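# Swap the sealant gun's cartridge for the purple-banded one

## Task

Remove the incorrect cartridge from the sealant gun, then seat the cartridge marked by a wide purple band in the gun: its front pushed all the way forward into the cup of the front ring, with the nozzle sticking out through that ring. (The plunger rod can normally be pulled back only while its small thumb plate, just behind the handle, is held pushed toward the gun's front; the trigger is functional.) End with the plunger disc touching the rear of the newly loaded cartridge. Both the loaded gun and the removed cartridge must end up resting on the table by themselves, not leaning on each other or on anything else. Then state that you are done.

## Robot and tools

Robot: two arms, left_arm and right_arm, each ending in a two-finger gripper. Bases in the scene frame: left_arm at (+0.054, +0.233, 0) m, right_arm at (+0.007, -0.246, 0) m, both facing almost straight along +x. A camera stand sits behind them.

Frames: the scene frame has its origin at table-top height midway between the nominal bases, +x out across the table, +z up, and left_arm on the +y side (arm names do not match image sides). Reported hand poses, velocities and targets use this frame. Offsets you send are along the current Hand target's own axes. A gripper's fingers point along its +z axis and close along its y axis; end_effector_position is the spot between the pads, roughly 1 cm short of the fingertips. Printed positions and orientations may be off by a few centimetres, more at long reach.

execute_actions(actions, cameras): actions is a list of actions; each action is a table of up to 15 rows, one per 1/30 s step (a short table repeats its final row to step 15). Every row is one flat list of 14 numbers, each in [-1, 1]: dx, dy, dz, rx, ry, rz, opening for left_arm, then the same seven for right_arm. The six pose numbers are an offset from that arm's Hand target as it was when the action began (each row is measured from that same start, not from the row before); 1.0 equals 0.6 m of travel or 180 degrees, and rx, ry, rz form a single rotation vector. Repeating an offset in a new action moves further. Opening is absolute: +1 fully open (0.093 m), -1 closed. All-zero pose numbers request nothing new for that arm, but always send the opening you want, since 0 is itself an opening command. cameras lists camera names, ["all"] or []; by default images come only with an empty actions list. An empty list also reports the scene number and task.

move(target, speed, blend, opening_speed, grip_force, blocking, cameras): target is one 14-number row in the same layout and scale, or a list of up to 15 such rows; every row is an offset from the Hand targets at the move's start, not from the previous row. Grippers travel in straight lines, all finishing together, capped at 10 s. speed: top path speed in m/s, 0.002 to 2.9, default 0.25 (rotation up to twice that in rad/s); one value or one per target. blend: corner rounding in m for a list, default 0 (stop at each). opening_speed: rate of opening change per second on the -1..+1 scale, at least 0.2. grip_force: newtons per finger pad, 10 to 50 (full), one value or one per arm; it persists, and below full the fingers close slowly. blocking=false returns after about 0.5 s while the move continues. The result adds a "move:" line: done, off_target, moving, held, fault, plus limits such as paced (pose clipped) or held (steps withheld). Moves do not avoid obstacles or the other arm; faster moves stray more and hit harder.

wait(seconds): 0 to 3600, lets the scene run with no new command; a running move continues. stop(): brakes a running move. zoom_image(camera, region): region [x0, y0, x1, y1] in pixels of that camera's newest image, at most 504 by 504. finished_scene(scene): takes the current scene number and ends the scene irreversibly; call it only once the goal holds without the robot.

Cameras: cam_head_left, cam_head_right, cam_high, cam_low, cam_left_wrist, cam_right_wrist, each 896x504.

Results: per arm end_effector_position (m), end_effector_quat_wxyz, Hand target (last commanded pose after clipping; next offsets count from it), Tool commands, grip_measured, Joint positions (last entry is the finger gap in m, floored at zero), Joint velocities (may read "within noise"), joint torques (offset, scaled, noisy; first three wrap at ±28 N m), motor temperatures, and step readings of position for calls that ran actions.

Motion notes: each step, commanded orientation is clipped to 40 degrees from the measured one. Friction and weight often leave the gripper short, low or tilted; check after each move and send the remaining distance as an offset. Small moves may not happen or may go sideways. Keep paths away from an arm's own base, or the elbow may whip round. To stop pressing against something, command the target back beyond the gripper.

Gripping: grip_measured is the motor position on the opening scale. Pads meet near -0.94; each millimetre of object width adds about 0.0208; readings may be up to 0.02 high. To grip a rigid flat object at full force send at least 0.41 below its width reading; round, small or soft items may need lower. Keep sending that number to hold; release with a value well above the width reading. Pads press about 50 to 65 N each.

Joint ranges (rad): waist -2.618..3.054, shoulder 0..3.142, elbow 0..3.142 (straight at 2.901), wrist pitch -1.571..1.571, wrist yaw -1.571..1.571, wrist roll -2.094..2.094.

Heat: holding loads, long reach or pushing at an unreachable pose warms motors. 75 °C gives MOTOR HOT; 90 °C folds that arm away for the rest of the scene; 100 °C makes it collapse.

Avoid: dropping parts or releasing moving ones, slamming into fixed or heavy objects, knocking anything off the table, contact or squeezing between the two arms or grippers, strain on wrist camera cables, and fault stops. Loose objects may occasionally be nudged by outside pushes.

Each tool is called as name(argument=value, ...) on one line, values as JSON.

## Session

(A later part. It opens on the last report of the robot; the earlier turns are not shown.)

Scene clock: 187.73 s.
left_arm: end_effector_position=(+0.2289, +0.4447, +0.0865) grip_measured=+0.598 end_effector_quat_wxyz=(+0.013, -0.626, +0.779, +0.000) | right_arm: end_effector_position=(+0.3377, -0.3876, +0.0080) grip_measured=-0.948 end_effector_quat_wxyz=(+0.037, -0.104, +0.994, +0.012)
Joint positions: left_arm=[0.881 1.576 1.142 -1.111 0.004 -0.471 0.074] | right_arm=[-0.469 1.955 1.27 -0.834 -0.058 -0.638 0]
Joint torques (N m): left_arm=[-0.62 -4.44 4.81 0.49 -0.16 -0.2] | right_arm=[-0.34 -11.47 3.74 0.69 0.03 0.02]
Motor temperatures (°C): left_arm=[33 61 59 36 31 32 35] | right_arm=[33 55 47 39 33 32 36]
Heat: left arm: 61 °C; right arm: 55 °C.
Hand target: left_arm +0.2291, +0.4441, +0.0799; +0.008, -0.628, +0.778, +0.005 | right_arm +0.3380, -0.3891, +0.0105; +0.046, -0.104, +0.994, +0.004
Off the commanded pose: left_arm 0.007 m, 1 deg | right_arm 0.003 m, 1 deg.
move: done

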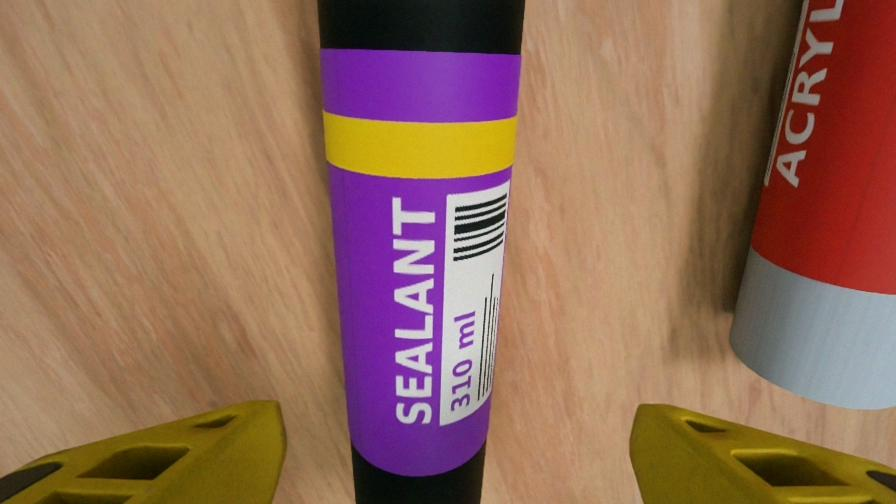

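move(target=[[0.0,0.0183,0,0,0,0.01,0.6,0,0,0,0,0,0,-1.0],[0.0013,0.0183,0.0708,0,0,0.01,0.6,0,0,0,0,0,0,-1.0],[0.0013,0.0183,0.0708,0,0,0.01,-0.35,0,0,0,0,0,0,-1.0]], speed=0.12, opening_speed=0.8, blend=[0.01,0,0], cameras=["cam_left_wrist"])

Scene clock: 194.67 s.
left_arm: end_effector_position=(+0.2208, +0.4449, +0.0431) grip_measured=-0.288 end_effector_quat_wxyz=(+0.010, -0.618, +0.786, +0.005) | right_arm: end_effector_position=(+0.3377, -0.3876, +0.0080) grip_measured=-0.948 end_effector_quat_wxyz=(+0.037, -0.104, +0.994, +0.012)
Joint positions: left_arm=[0.899 1.609 0.996 -0.936 -0.004 -0.431 0.031] | right_arm=[-0.469 1.955 1.27 -0.834 -0.058 -0.638 0]
Joint torques (N m): left_arm=[0.83 -4.49 4.74 0.48 -0.07 0.11] | right_arm=[-0.32 -11.48 3.77 0.7 0.03 0.01]
Motor temperatures (°C): left_arm=[33 59 59 36 31 32 35] | right_arm=[33 56 47 39 33 32 36]
Heat: left arm: 59 °C; right arm: 56 °C.
Hand target: left_arm +0.2183, +0.4463, +0.0374; +0.007, -0.616, +0.788, +0.005 | right_arm +0.3380, -0.3891, +0.0105; +0.046, -0.104, +0.994, +0.004
Off the commanded pose: left_arm 0.006 m, 0 deg | right_arm 0.003 m, 1 deg.
move: done; blend cut to 0.0078 m at target 1

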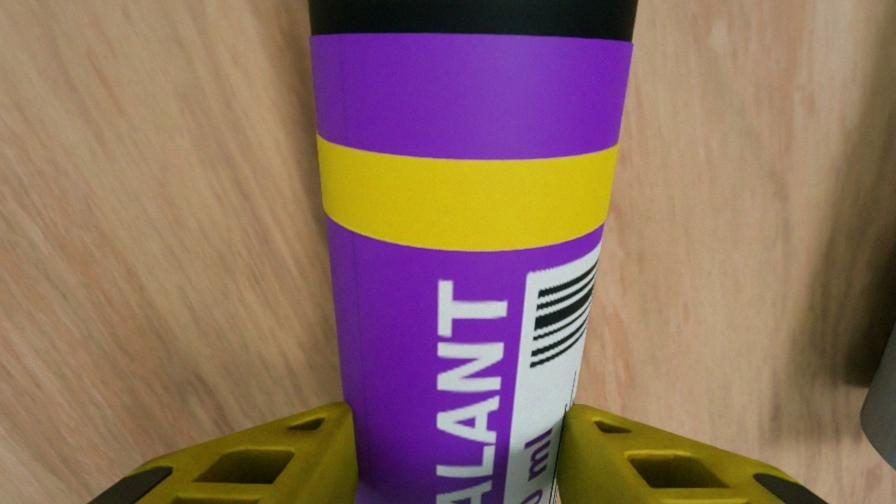

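move(target=[[-0.0034,0,-0.2,0,0,0,-0.35,0,0,0,0,0,0,-1.0],[0.2206,-0.3163,-0.208,-0.002,0,-0.111,-0.35,0,0,0,0,0,0,-1.0],[0.2232,-0.3163,-0.058,-0.002,0,-0.111,-0.35,0,0,0,0,0,0,-1.0]], speed=0.25, blend=[0.03,0.02,0], cameras=["cam_left_wrist","cam_high"])

Scene clock: 203.27 s.
left_arm: end_effector_position=(+0.3694, +0.2701, +0.0682) grip_measured=-0.288 end_effector_quat_wxyz=(-0.001, +0.739, -0.673, -0.007) | right_arm: end_effector_position=(+0.3377, -0.3876, +0.0080) grip_measured=-0.948 end_effector_quat_wxyz=(+0.037, -0.104, +0.994, +0.012)
Joint positions: left_arm=[0.11 1.781 1.296 -1.094 -0.011 -1.552 0.031] | right_arm=[-0.469 1.955 1.27 -0.834 -0.058 -0.638 0]
Joint torques (N m): left_arm=[-0.08 -7.19 5.67 0.22 -0.15 -0.17] | right_arm=[-0.38 -11.43 3.74 0.69 0.05 0.03]
Motor temperatures (°C): left_arm=[33 58 59 36 31 32 36] | right_arm=[33 56 47 39 33 32 36]
Heat: left arm: 59 °C; right arm: 56 °C.
Hand target: left_arm +0.3700, +0.2700, +0.0698; -0.006, +0.743, -0.669, -0.007 | right_arm +0.3380, -0.3891, +0.0105; +0.046, -0.104, +0.994, +0.004
Off the commanded pose: left_arm 0.002 m, 1 deg | right_arm 0.003 m, 1 deg.
move: done
Images, in order (width x height): cam_high 896x504, cam_left_wrist 896x504.

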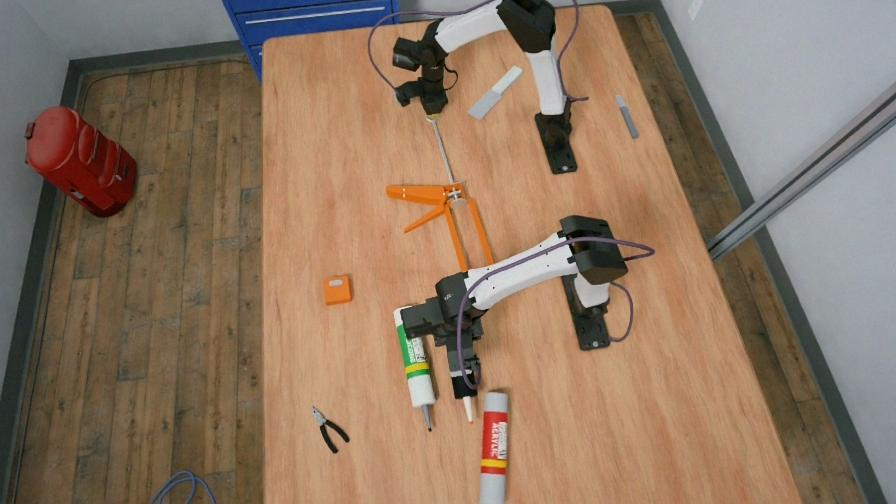

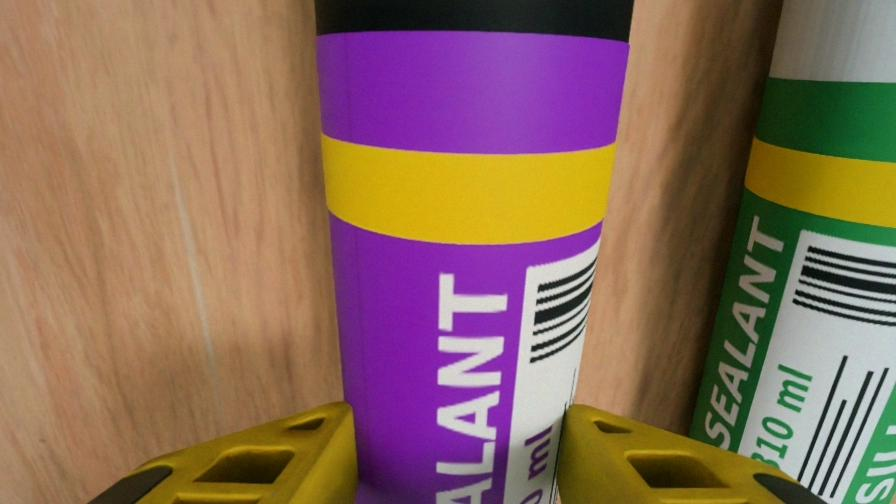

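move(target=[[-0.0022,0.0199,0,0,0,0,-0.35,0,0,0,0,0,0,-1.0],[-0.0012,0.0199,0.0545,0,0,0,-0.35,0,0,0,0,0,0,-1.0],[-0.0012,0.0199,0.0545,0,0,0,0.35,0,0,0,0,0,0,-1.0]], speed=0.08, opening_speed=0.6, blend=[0.01,0,0], cameras=["cam_left_wrist"])

Scene clock: 209.80 s.
left_arm: end_effector_position=(+0.3511, +0.2680, +0.0401) grip_measured=+0.348 end_effector_quat_wxyz=(+0.010, +0.739, -0.673, -0.016) | right_arm: end_effector_position=(+0.3377, -0.3876, +0.0080) grip_measured=-0.948 end_effector_quat_wxyz=(+0.037, -0.104, +0.994, +0.012)
Joint positions: left_arm=[0.11 1.771 1.166 -1.001 -0.011 -1.552 0.062] | right_arm=[-0.469 1.955 1.27 -0.834 -0.058 -0.638 0]
Joint torques (N m): left_arm=[0.14 -6.6 4.55 0.59 -0.16 -0.14] | right_arm=[-0.42 -11.47 3.77 0.72 0.05 0.02]
Motor temperatures (°C): left_arm=[33 57 59 36 31 32 36] | right_arm=[33 56 46 39 33 32 36]
Heat: left arm: 59 °C; right arm: 56 °C.
Hand target: left_arm +0.3581, +0.2700, +0.0371; -0.006, +0.743, -0.669, -0.007 | right_arm +0.3380, -0.3891, +0.0105; +0.046, -0.104, +0.994, +0.004
Off the commanded pose: left_arm 0.008 m, 2 deg | right_arm 0.003 m, 1 deg.
move: done; blend cut to 0.006 m at target 1; target 3's new opening was sent with left_arm's hand 0.011 m and 3 deg from that target

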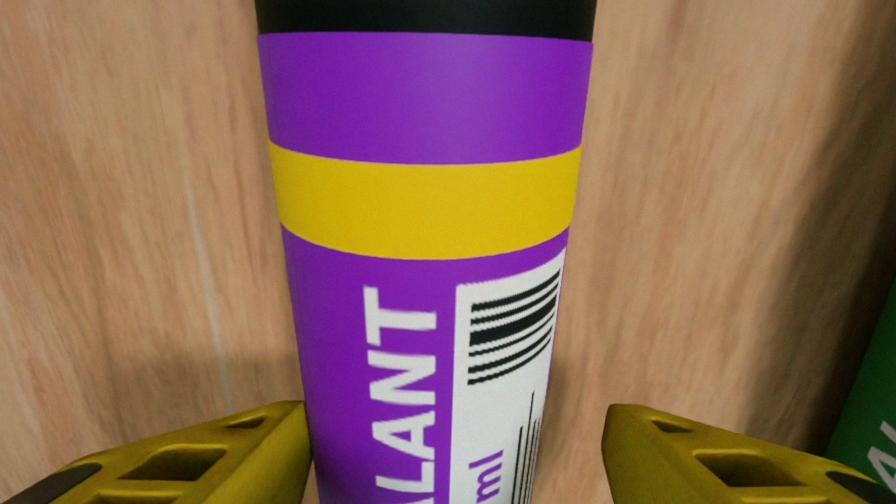

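move(target=[[0,0,0,0,0,0,0.6,0,0,0,0,0,0,-1.0],[-0.0034,0,-0.1833,0,0,0,0.6,0,0,0,0,0,0,-1.0],[-0.004,0.0219,-0.1833,0.009,0,0.5,0.6,0,0,0,0,0,0,-1.0],[-0.0022,0.0219,-0.08,0.0175,0,1.0,0.6,0,0,0,0,0,0,-1.0]], speed=0.5, blend=[0,0.02,0.05,0], cameras=["cam_left_wrist","cam_high"])

Scene clock: 220.30 s.
left_arm: end_effector_position=(+0.3453, +0.2681, +0.0912) grip_measured=+0.598 end_effector_quat_wxyz=(+0.005, +0.666, +0.746, +0.000) | right_arm: end_effector_position=(+0.3377, -0.3876, +0.0080) grip_measured=-0.948 end_effector_quat_wxyz=(+0.037, -0.104, +0.994, +0.012)
Joint positions: left_arm=[0.123 1.66 1.249 -1.153 0.007 1.582 0.074] | right_arm=[-0.469 1.955 1.27 -0.834 -0.058 -0.638 0]
Joint torques (N m): left_arm=[0.87 -5.18 4.78 0.37 0.14 0.14] | right_arm=[-0.36 -11.44 3.71 0.72 0.04 0.03]
Motor temperatures (°C): left_arm=[33 57 59 36 31 32 36] | right_arm=[33 56 46 39 33 32 36]
Heat: left arm: 59 °C; right arm: 56 °C.
Hand target: left_arm +0.3449, +0.2691, +0.0851; +0.006, +0.669, +0.743, -0.005 | right_arm +0.3380, -0.3891, +0.0105; +0.046, -0.104, +0.994, +0.004
Off the commanded pose: left_arm 0.006 m, 1 deg | right_arm 0.003 m, 1 deg.
move: done
Images, in order (width x height): cam_high 896x504, cam_left_wrist 896x504.

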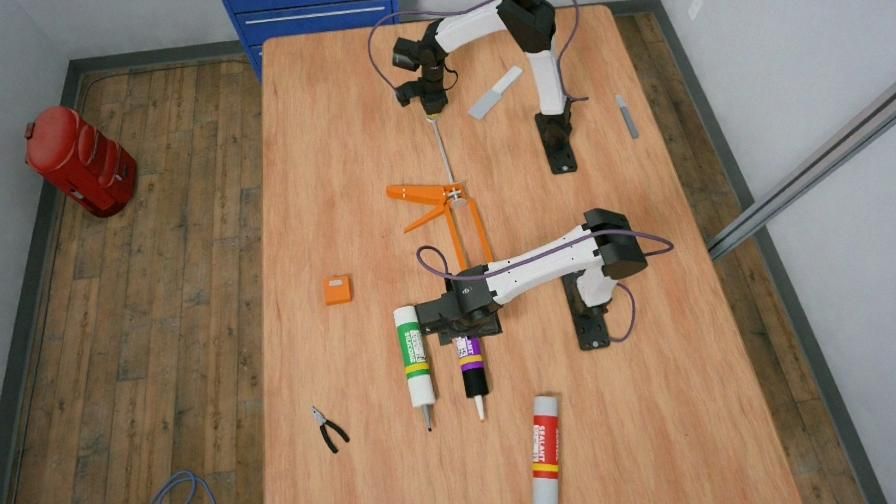

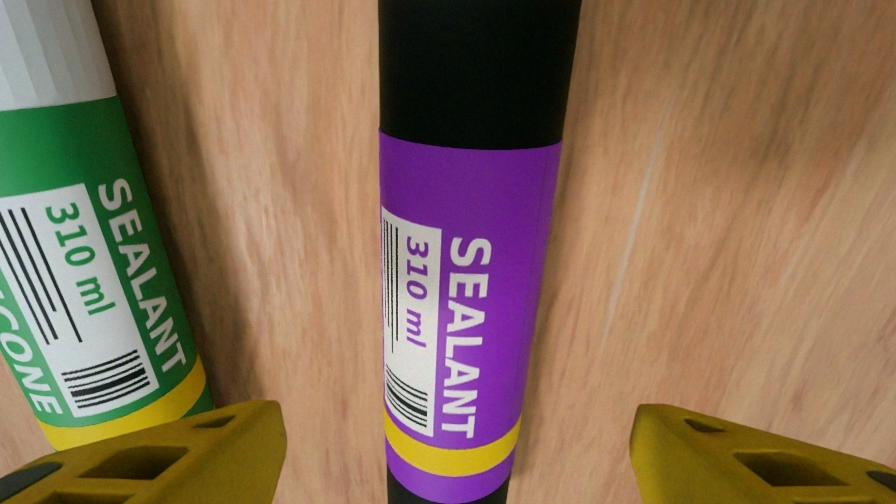

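move(target=[[0,-0.0067,0,0,0,0.0128,0.6,0,0,0,0,0,0,-1.0],[0.0015,-0.0067,0.0833,0,0,0.0128,0.6,0,0,0,0,0,0,-1.0],[0.0015,-0.0067,0.0833,0,0,0.0128,-0.35,0,0,0,0,0,0,-1.0]], speed=0.12, opening_speed=0.8, blend=[0.005,0,0], cameras=["cam_left_wrist","cam_high"])

zoom_image(camera="cam_high", region=[380, 230, 580, 504])

Scene clock: 231.43 s.
left_arm: end_effector_position=(+0.3428, +0.2677, +0.0410) grip_measured=-0.275 end_effector_quat_wxyz=(+0.006, +0.681, +0.732, +0.002) | right_arm: end_effector_position=(+0.3377, -0.3876, +0.0080) grip_measured=-0.948 end_effector_quat_wxyz=(+0.037, -0.104, +0.994, +0.012)
Joint positions: left_arm=[0.123 1.699 1.086 -0.947 0.008 1.623 0.032] | right_arm=[-0.469 1.955 1.27 -0.834 -0.058 -0.638 0]
Joint torques (N m): left_arm=[0.94 -5.11 4.71 0.34 0.11 0.14] | right_arm=[-0.35 -11.45 3.78 0.7 0.05 0.03]
Motor temperatures (°C): left_arm=[33 56 58 36 31 32 35] | right_arm=[33 56 46 39 33 32 36]
Heat: left arm: 58 °C; right arm: 56 °C.
Hand target: left_arm +0.3410, +0.2688, +0.0351; +0.007, +0.684, +0.730, -0.005 | right_arm +0.3380, -0.3891, +0.0105; +0.046, -0.104, +0.994, +0.004
Off the commanded pose: left_arm 0.006 m, 1 deg | right_arm 0.003 m, 1 deg.
move: done
Images, in order (width x height): cam_high 896x504, cam_left_wrist 896x504.

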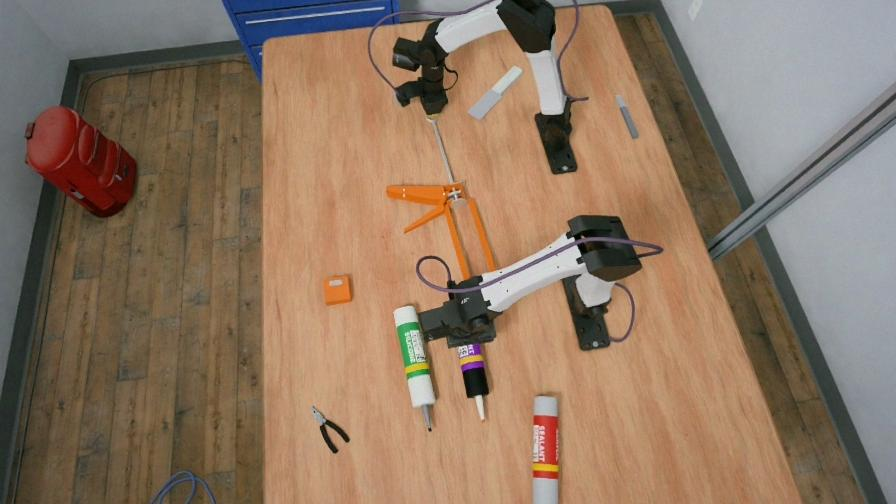

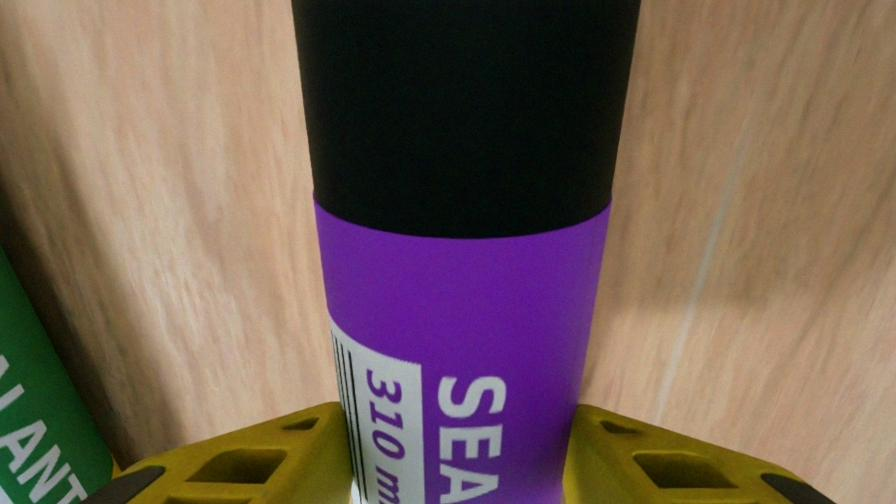

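Scaled by 1.839 from the camera's image (finer frame: 1280x720).

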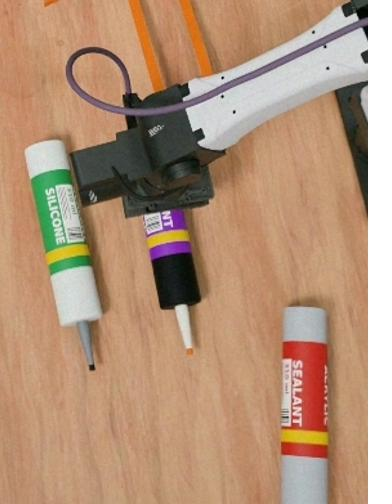

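move(target=[[-0.0028,0,-0.1667,0,0,0,-0.35,0,0,0,0,0,0,-1.0],[-0.5302,-0.0917,-0.1829,0,-0.083,-0.0172,-0.35,0,0,0,0,0,0,-1.0]], speed=0.25, blend=0.02, cameras=["cam_left_wrist","cam_high","cam_low"])

zoom_image(camera="cam_high", region=[420, 200, 520, 310])

Scene clock: 243.17 s.
left_arm: end_effector_position=(+0.2935, -0.0358, +0.1312) grip_measured=-0.275 end_effector_quat_wxyz=(+0.061, +0.660, +0.743, -0.090) | right_arm: end_effector_position=(+0.3377, -0.3876, +0.0080) grip_measured=-0.948 end_effector_quat_wxyz=(+0.037, -0.104, +0.994, +0.012)
Joint positions: left_arm=[-0.762 1.782 1.532 -1.19 0.176 0.682 0.032] | right_arm=[-0.469 1.955 1.27 -0.834 -0.058 -0.638 0]
Joint torques (N m): left_arm=[-0.06 -7.36 10.69 0.7 0.18 -0.12] | right_arm=[-0.38 -11.41 3.73 0.72 0.05 0.03]
Motor temperatures (°C): left_arm=[33 55 58 36 31 32 36] | right_arm=[33 56 46 39 33 32 36]
Heat: left arm: 58 °C; right arm: 56 °C.
Hand target: left_arm +0.3062, -0.0505, +0.1500; +0.101, +0.658, +0.741, -0.094 | right_arm +0.3380, -0.3891, +0.0105; +0.046, -0.104, +0.994, +0.004
Off the commanded pose: left_arm 0.027 m, 5 deg | right_arm 0.003 m, 1 deg.
move: off_target (left_arm)
Images, in order (width x height): cam_high 896x504, cam_low 896x504, cam_left_wrist 896x504.

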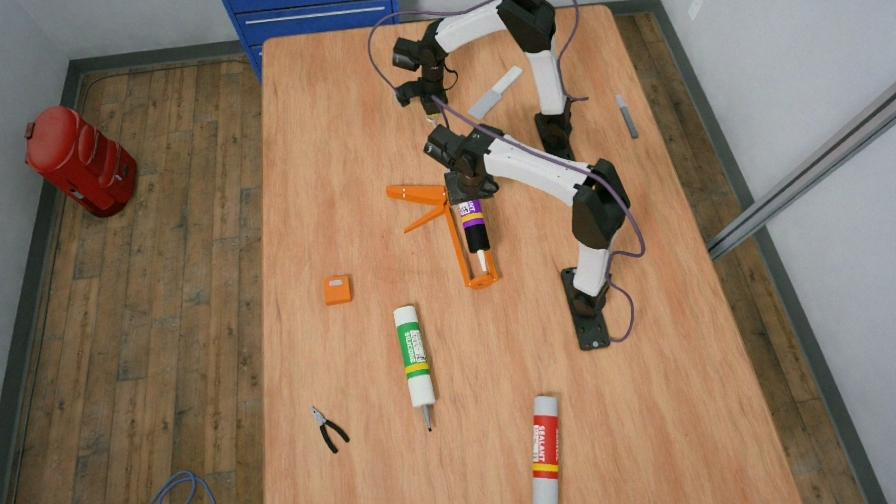

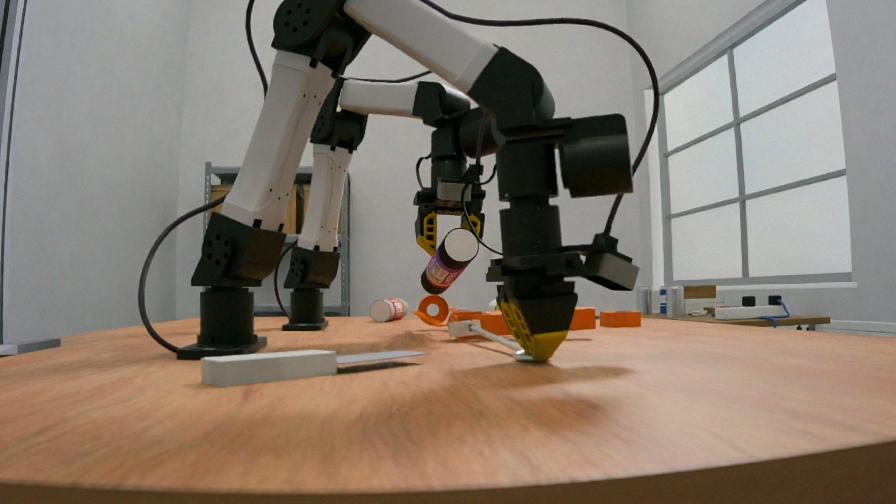

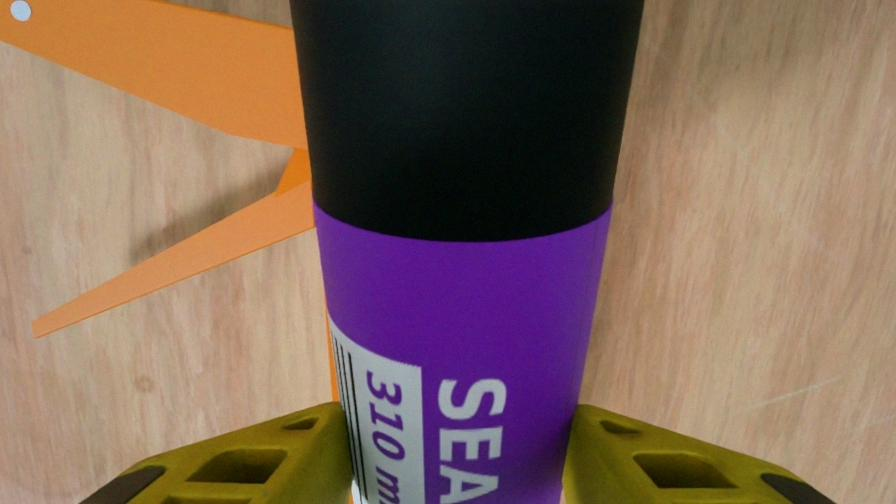

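Scaled by 4.582 from the camera's image (finer frame: 1280x720).

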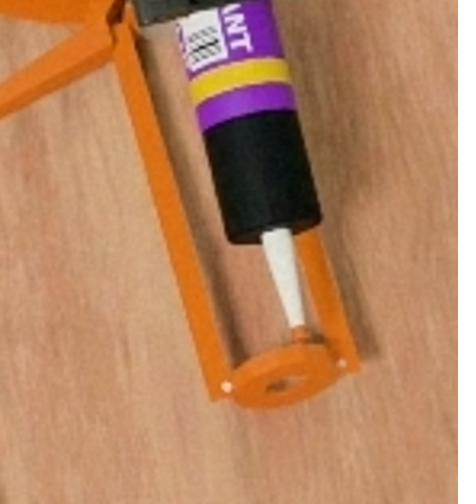

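zoom_image(camera="cam_high", region=[380, 100, 520, 310])

Scaled by 2.400 from the camera's image (finer frame: 1280x720).

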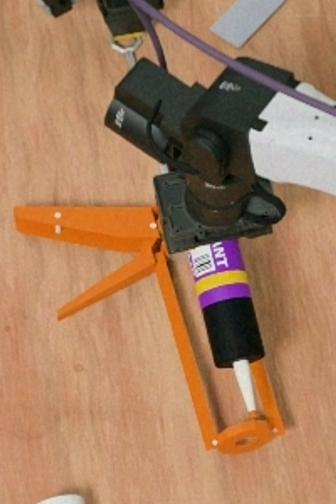

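move(target=[0.0203,0.0021,0.0723,0,0,0,-0.35,0,0,0,0,0,0,-1.0], speed=0.12, cameras=["cam_left_wrist","cam_high","cam_low"])

zoom_image(camera="cam_high", region=[420, 200, 520, 310])

zoom_image(camera="cam_low", region=[380, 200, 520, 370])

Scene clock: 258.90 s.
left_arm: end_effector_position=(+0.3009, -0.0424, +0.0978) grip_measured=-0.275 end_effector_quat_wxyz=(+0.075, +0.661, +0.742, -0.089) | right_arm: end_effector_position=(+0.3377, -0.3876, +0.0080) grip_measured=-0.948 end_effector_quat_wxyz=(+0.037, -0.104, +0.994, +0.012)
Joint positions: left_arm=[-0.762 1.804 1.422 -1.031 0.173 0.682 0.032] | right_arm=[-0.469 1.955 1.27 -0.834 -0.058 -0.638 0]
Joint torques (N m): left_arm=[0.05 -8.05 6.34 0.88 0.19 -0.12] | right_arm=[-0.4 -11.45 3.7 0.7 0.05 0.03]
Motor temperatures (°C): left_arm=[33 55 65 36 31 32 37] | right_arm=[33 56 46 39 32 32 36]
Heat: left arm: 65 °C; right arm: 56 °C.
Hand target: left_arm +0.3072, -0.0505, +0.1049; +0.101, +0.658, +0.741, -0.094 | right_arm +0.3380, -0.3891, +0.0105; +0.046, -0.104, +0.994, +0.004
Off the commanded pose: left_arm 0.013 m, 3 deg | right_arm 0.003 m, 1 deg.
move: off_target (left_arm)
Images, in order (width x height): cam_high 896x504, cam_low 896x504, cam_left_wrist 896x504.

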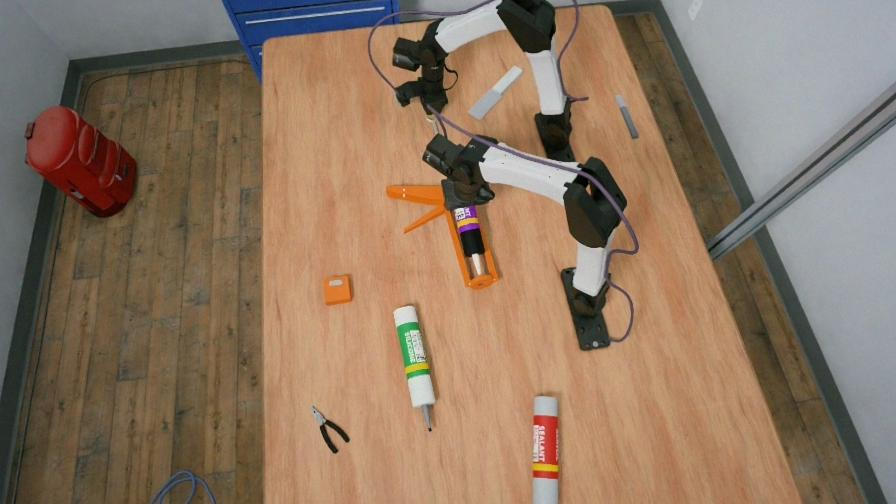

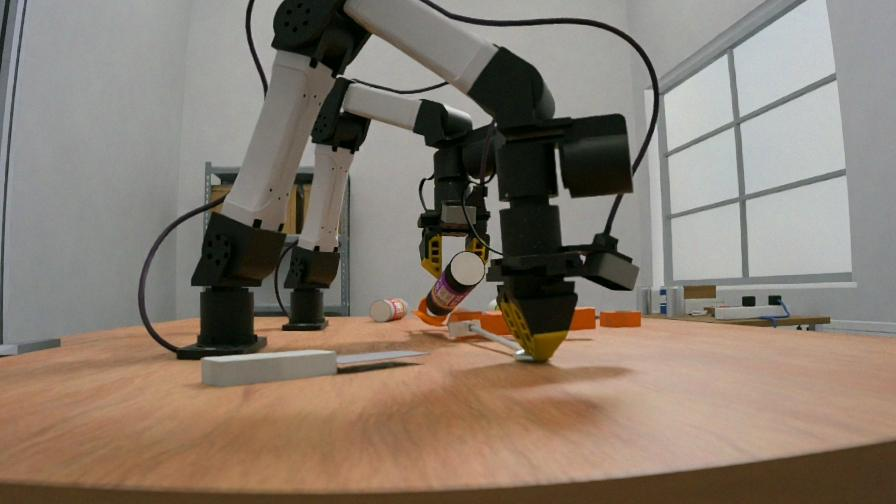

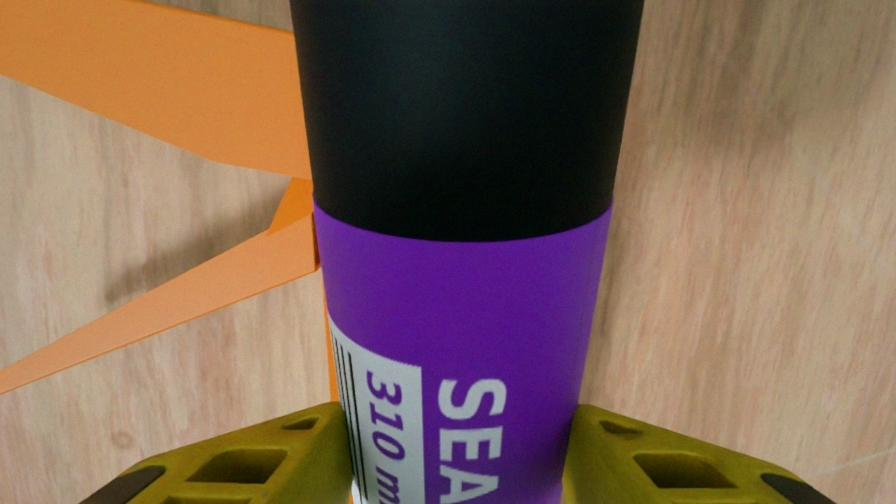

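Scaled by 4.582 from the camera's image (finer frame: 1280x720).

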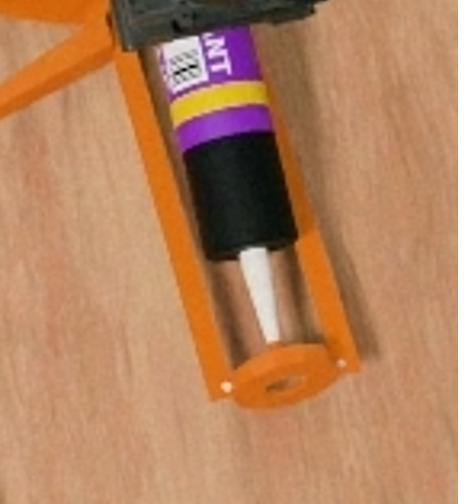

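Scaled by 2.965 from the camera's image (finer frame: 1280x720).

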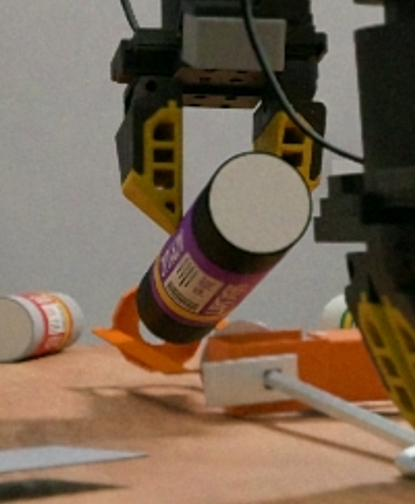

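move(target=[0.0065,-0.005,0.0207,0,0,0,-0.35,0,0,0,0,0,0,-1.0], speed=0.08, cameras=["cam_high"])

zoom_image(camera="cam_high", region=[440, 230, 520, 310])

Scene clock: 263.63 s.
left_arm: end_effector_position=(+0.2997, -0.0410, +0.0851) grip_measured=-0.275 end_effector_quat_wxyz=(+0.076, +0.659, +0.743, -0.089) | right_arm: end_effector_position=(+0.3377, -0.3876, +0.0080) grip_measured=-0.948 end_effector_quat_wxyz=(+0.037, -0.104, +0.994, +0.012)
Joint positions: left_arm=[-0.762 1.804 1.371 -0.978 0.173 0.677 0.032] | right_arm=[-0.469 1.955 1.27 -0.834 -0.058 -0.638 0]
Joint torques (N m): left_arm=[-0.49 -8.17 6.32 0.92 0.19 -0.13] | right_arm=[-0.28 -11.47 3.7 0.69 0.04 0.03]
Motor temperatures (°C): left_arm=[33 55 64 37 31 32 37] | right_arm=[33 56 46 39 32 32 36]
Heat: left arm: 64 °C; right arm: 56 °C.
Hand target: left_arm +0.3041, -0.0505, +0.0919; +0.101, +0.658, +0.741, -0.094 | right_arm +0.3380, -0.3891, +0.0105; +0.046, -0.104, +0.994, +0.004
Off the commanded pose: left_arm 0.012 m, 3 deg | right_arm 0.003 m, 1 deg.
move: off_target (left_arm)

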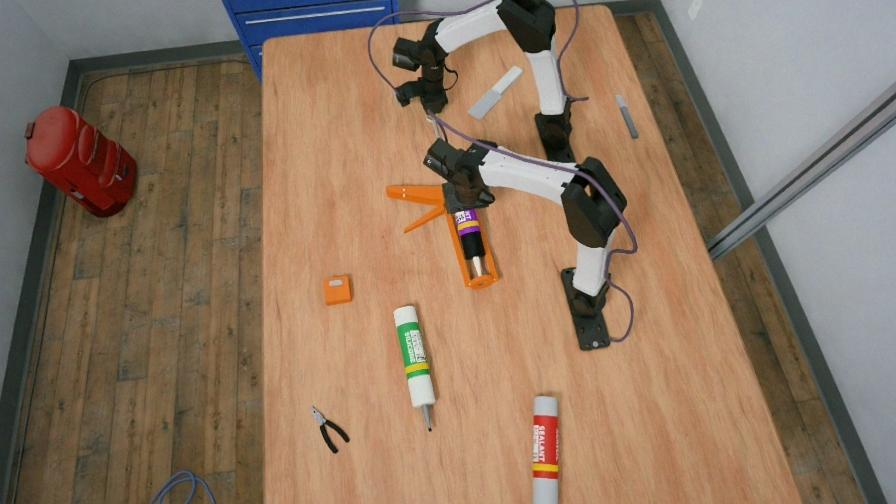

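Scaled by 6.300 from the camera's image (finer frame: 1280x720).

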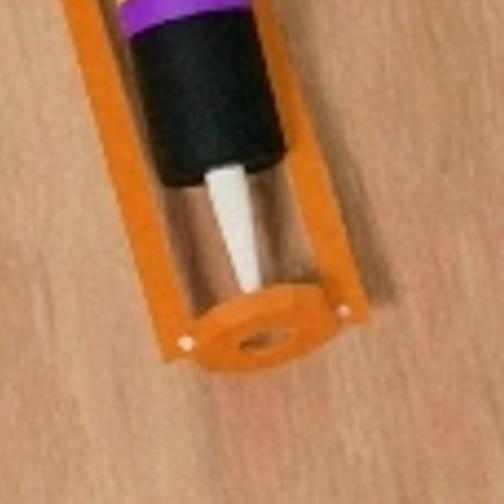

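move(target=[0.0344,0,-0.002,0,0,0,-0.35,0,0,0,0,0,0,-1.0], speed=0.08, cameras=["cam_high"])

zoom_image(camera="cam_high", region=[440, 230, 520, 310])

Scene clock: 266.90 s.
left_arm: end_effector_position=(+0.2987, -0.0303, +0.0750) grip_measured=-0.275 end_effector_quat_wxyz=(+0.078, +0.657, +0.745, -0.090) | right_arm: end_effector_position=(+0.3376, -0.3875, +0.0080) grip_measured=-0.948 end_effector_quat_wxyz=(+0.037, -0.104, +0.994, +0.012)
Joint positions: left_arm=[-0.74 1.78 1.3 -0.93 0.178 0.694 0.032] | right_arm=[-0.469 1.955 1.27 -0.834 -0.058 -0.638 0]
Joint torques (N m): left_arm=[0.98 -9.94 5.56 0.69 0.21 0.09] | right_arm=[-0.32 -11.49 3.78 0.69 0.06 0.03]
Motor temperatures (°C): left_arm=[33 56 64 37 31 32 37] | right_arm=[33 57 45 39 32 32 36]
Heat: left arm: 64 °C; right arm: 57 °C.
Hand target: left_arm +0.3018, -0.0304, +0.0874; +0.101, +0.657, +0.741, -0.094 | right_arm +0.3381, -0.3892, +0.0106; +0.046, -0.104, +0.994, +0.004
Off the commanded pose: left_arm 0.013 m, 3 deg | right_arm 0.003 m, 1 deg.
move: off_target (left_arm)

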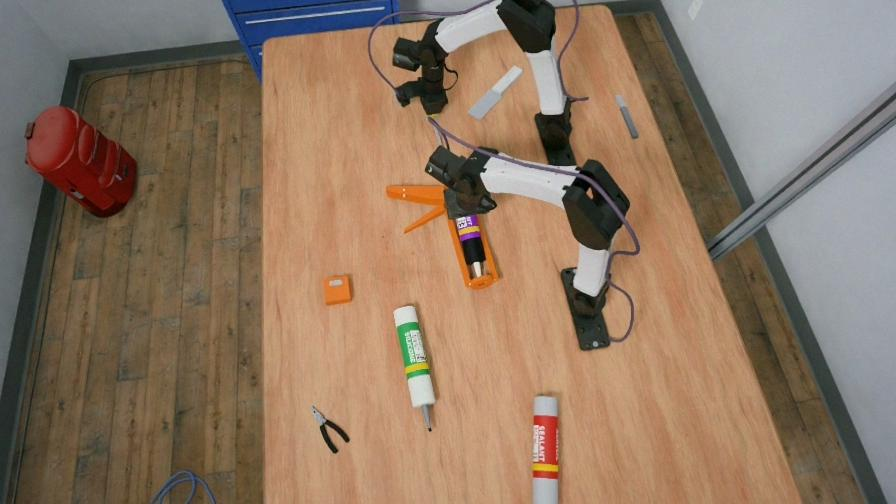

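Scaled by 6.300 from the camera's image (finer frame: 1280x720).

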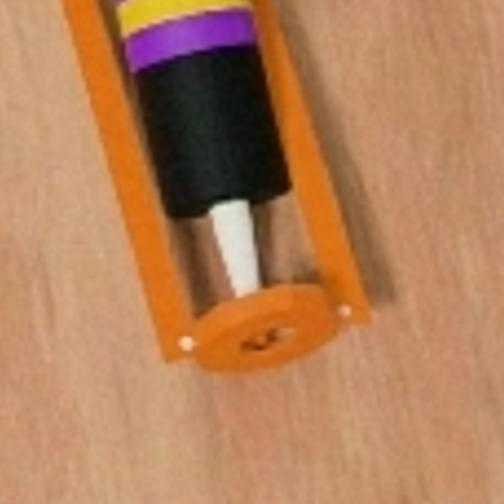

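move(target=[-0.0055,0,-0.0193,0,0,0,-0.35,0,0,0,0,0,0,-1.0], speed=0.08, cameras=["cam_high"])

zoom_image(camera="cam_high", region=[440, 230, 520, 310])

Scene clock: 268.90 s.
left_arm: end_effector_position=(+0.2985, -0.0301, +0.0755) grip_measured=-0.275 end_effector_quat_wxyz=(+0.078, +0.657, +0.744, -0.090) | right_arm: end_effector_position=(+0.3376, -0.3875, +0.0080) grip_measured=-0.948 end_effector_quat_wxyz=(+0.037, -0.104, +0.994, +0.012)
Joint positions: left_arm=[-0.74 1.779 1.3 -0.932 0.178 0.695 0.032] | right_arm=[-0.469 1.955 1.27 -0.834 -0.058 -0.638 0]
Joint torques (N m): left_arm=[0.94 -10.62 8.29 0.29 0.21 0.08] | right_arm=[-0.39 -11.4 3.75 0.7 0.04 0.02]
Motor temperatures (°C): left_arm=[33 57 64 37 31 32 37] | right_arm=[33 57 45 39 32 32 36]
Heat: left arm: 64 °C; right arm: 57 °C.
Hand target: left_arm +0.3018, -0.0304, +0.0994; +0.101, +0.657, +0.741, -0.094 | right_arm +0.3381, -0.3892, +0.0106; +0.046, -0.104, +0.994, +0.004
Off the commanded pose: left_arm 0.024 m, 3 deg | right_arm 0.003 m, 1 deg.
move: off_target (left_arm)

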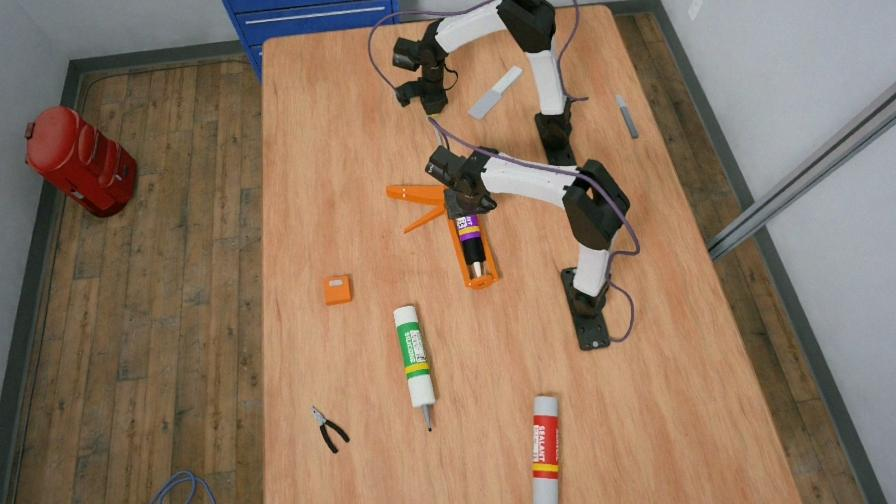

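Scaled by 6.300 from the camera's image (finer frame: 1280x720).

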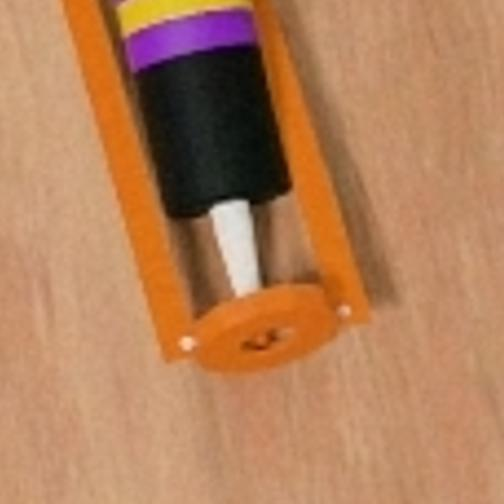

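move(target=[-0.0055,0,-0.0193,0,0,0,-0.35,0,0,0,0,0,0,-1.0], speed=0.08, cameras=["cam_high"])

zoom_image(camera="cam_high", region=[440, 230, 520, 310])

Scene clock: 270.87 s.
left_arm: end_effector_position=(+0.2953, -0.0262, +0.0809) grip_measured=-0.275 end_effector_quat_wxyz=(+0.069, +0.659, +0.744, -0.088) | right_arm: end_effector_position=(+0.3376, -0.3875, +0.0080) grip_measured=-0.948 end_effector_quat_wxyz=(+0.037, -0.104, +0.994, +0.012)
Joint positions: left_arm=[-0.74 1.77 1.315 -0.973 0.173 0.7 0.032] | right_arm=[-0.469 1.955 1.27 -0.834 -0.058 -0.638 0]
Joint torques (N m): left_arm=[0.91 -10.58 10.06 0.2 0.25 0.05] | right_arm=[-0.39 -11.38 3.84 0.69 0.03 0.02]
Motor temperatures (°C): left_arm=[33 57 64 36 31 32 37] | right_arm=[33 57 45 38 32 32 36]
Heat: left arm: 64 °C; right arm: 57 °C.
Hand target: left_arm +0.3019, -0.0305, +0.1116; +0.101, +0.657, +0.741, -0.094 | right_arm +0.3381, -0.3892, +0.0106; +0.046, -0.104, +0.994, +0.004
Off the commanded pose: left_arm 0.032 m, 4 deg | right_arm 0.003 m, 1 deg.
move: off_target (left_arm)

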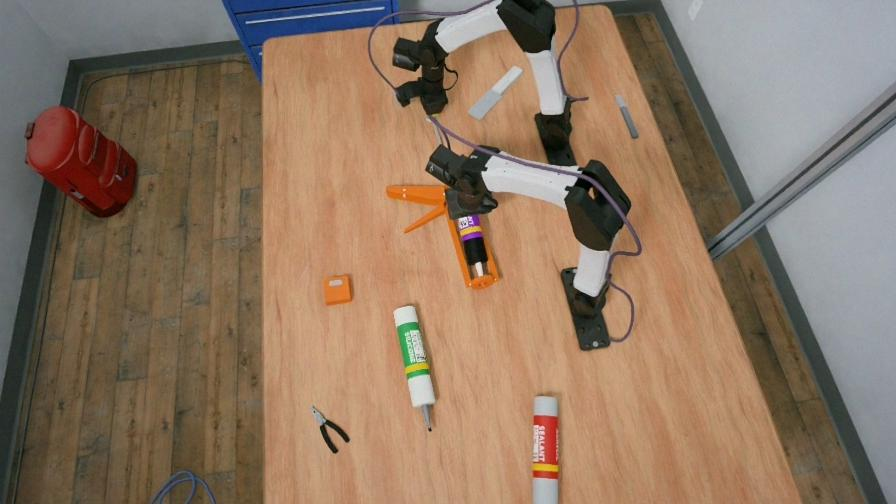

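Scaled by 6.300 from the camera's image (finer frame: 1280x720).

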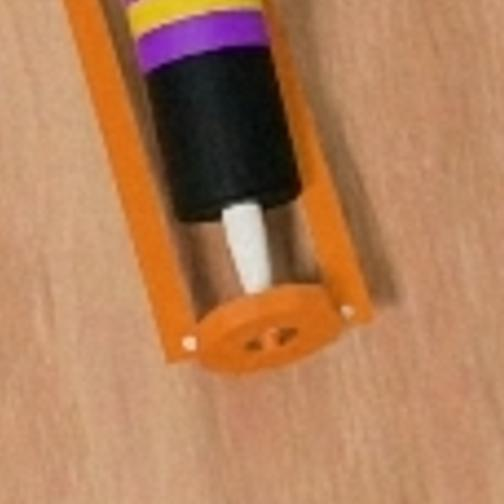

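move(target=[0.0507,-0.0017,0.0238,0,0,0,-0.35,0,0,0,0,0,0,-1.0], speed=0.08, cameras=["cam_high"])

zoom_image(camera="cam_high", region=[440, 230, 520, 310])

Scene clock: 273.67 s.
left_arm: end_effector_position=(+0.2965, -0.0147, +0.0782) grip_measured=-0.275 end_effector_quat_wxyz=(+0.091, +0.658, +0.740, -0.101) | right_arm: end_effector_position=(+0.3359, -0.3839, +0.0080) grip_measured=-0.948 end_effector_quat_wxyz=(+0.035, -0.104, +0.994, +0.021)
Joint positions: left_arm=[-0.696 1.714 1.228 -0.905 0.208 0.741 0.032] | right_arm=[-0.468 1.955 1.27 -0.846 -0.072 -0.638 0]
Joint torques (N m): left_arm=[1.55 -9.87 5.56 0.43 0.04 0.12] | right_arm=[-0.38 -11.4 3.75 0.78 0.18 0.02]
Motor temperatures (°C): left_arm=[33 58 64 36 31 32 37] | right_arm=[33 57 45 38 32 32 36]
Heat: left arm: 64 °C; right arm: 57 °C.
Hand target: left_arm +0.2978, -0.0054, +0.0895; +0.101, +0.658, +0.741, -0.094 | right_arm +0.3381, -0.3891, +0.0106; +0.046, -0.104, +0.994, +0.004
Off the commanded pose: left_arm 0.015 m, 1 deg | right_arm 0.006 m, 2 deg.
move: off_target (left_arm)

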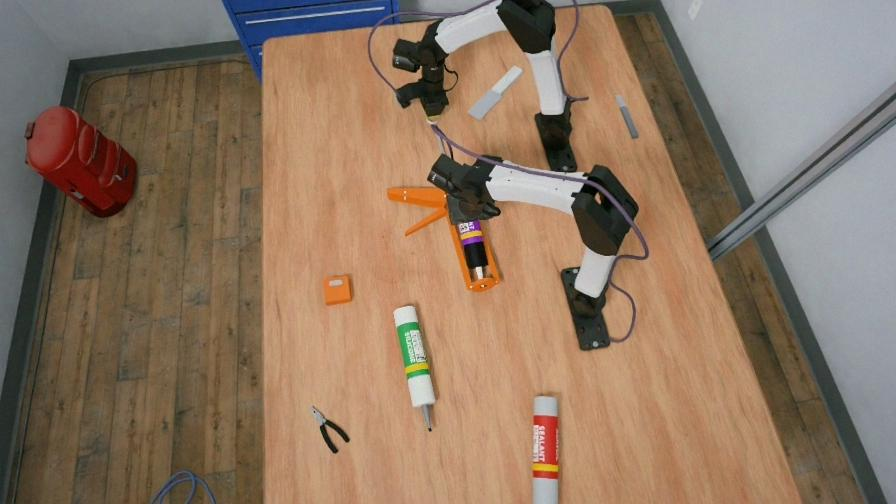

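Scaled by 6.300 from the camera's image (finer frame: 1280x720).

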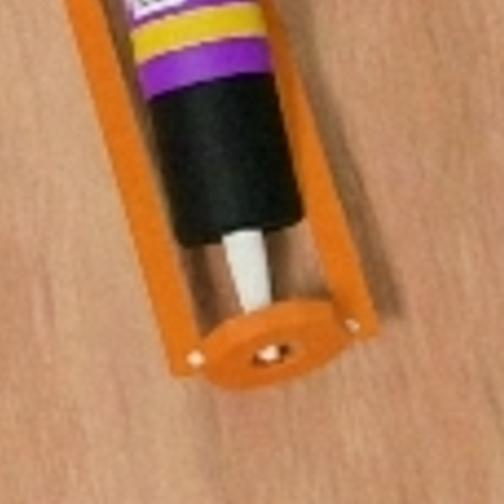

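move(target=[-0.0118,0,-0.0175,0,0.0167,0,-0.35,0,0,0,0,0,0,-1.0], speed=0.08, cameras=["cam_high"])

zoom_image(camera="cam_high", region=[440, 230, 520, 310])

Scene clock: 278.53 s.
left_arm: end_effector_position=(+0.2953, -0.0121, +0.0862) grip_measured=-0.275 end_effector_quat_wxyz=(+0.081, +0.660, +0.741, -0.092) | right_arm: end_effector_position=(+0.3359, -0.3839, +0.0080) grip_measured=-0.948 end_effector_quat_wxyz=(+0.035, -0.104, +0.994, +0.021)
Joint positions: left_arm=[-0.702 1.714 1.266 -0.964 0.188 0.741 0.032] | right_arm=[-0.468 1.955 1.27 -0.846 -0.072 -0.638 0]
Joint torques (N m): left_arm=[-0.14 -7.62 9.81 0.04 -0.15 -0.08] | right_arm=[-0.43 -11.33 3.84 0.78 0.21 0.04]
Motor temperatures (°C): left_arm=[33 58 63 36 31 32 37] | right_arm=[33 57 45 38 32 32 36]
Heat: left arm: 63 °C; right arm: 57 °C.
Hand target: left_arm +0.2983, -0.0093, +0.1015; +0.082, +0.660, +0.743, -0.077 | right_arm +0.3381, -0.3891, +0.0106; +0.046, -0.104, +0.994, +0.004
Off the commanded pose: left_arm 0.016 m, 2 deg | right_arm 0.006 m, 2 deg.
move: off_target (left_arm)

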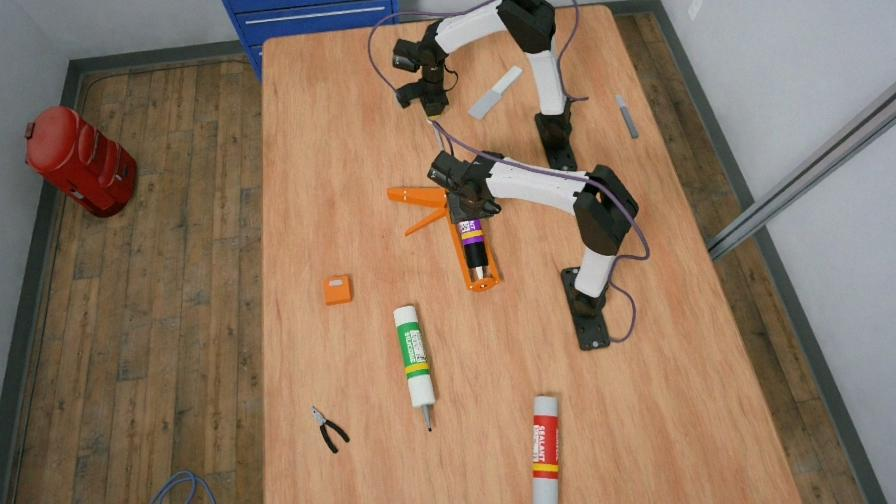

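Scaled by 6.300 from the camera's image (finer frame: 1280x720).

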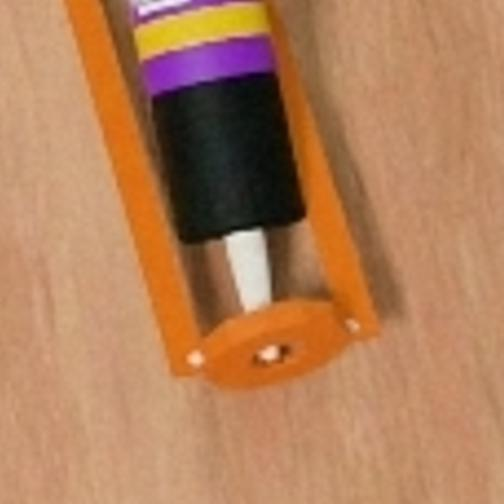

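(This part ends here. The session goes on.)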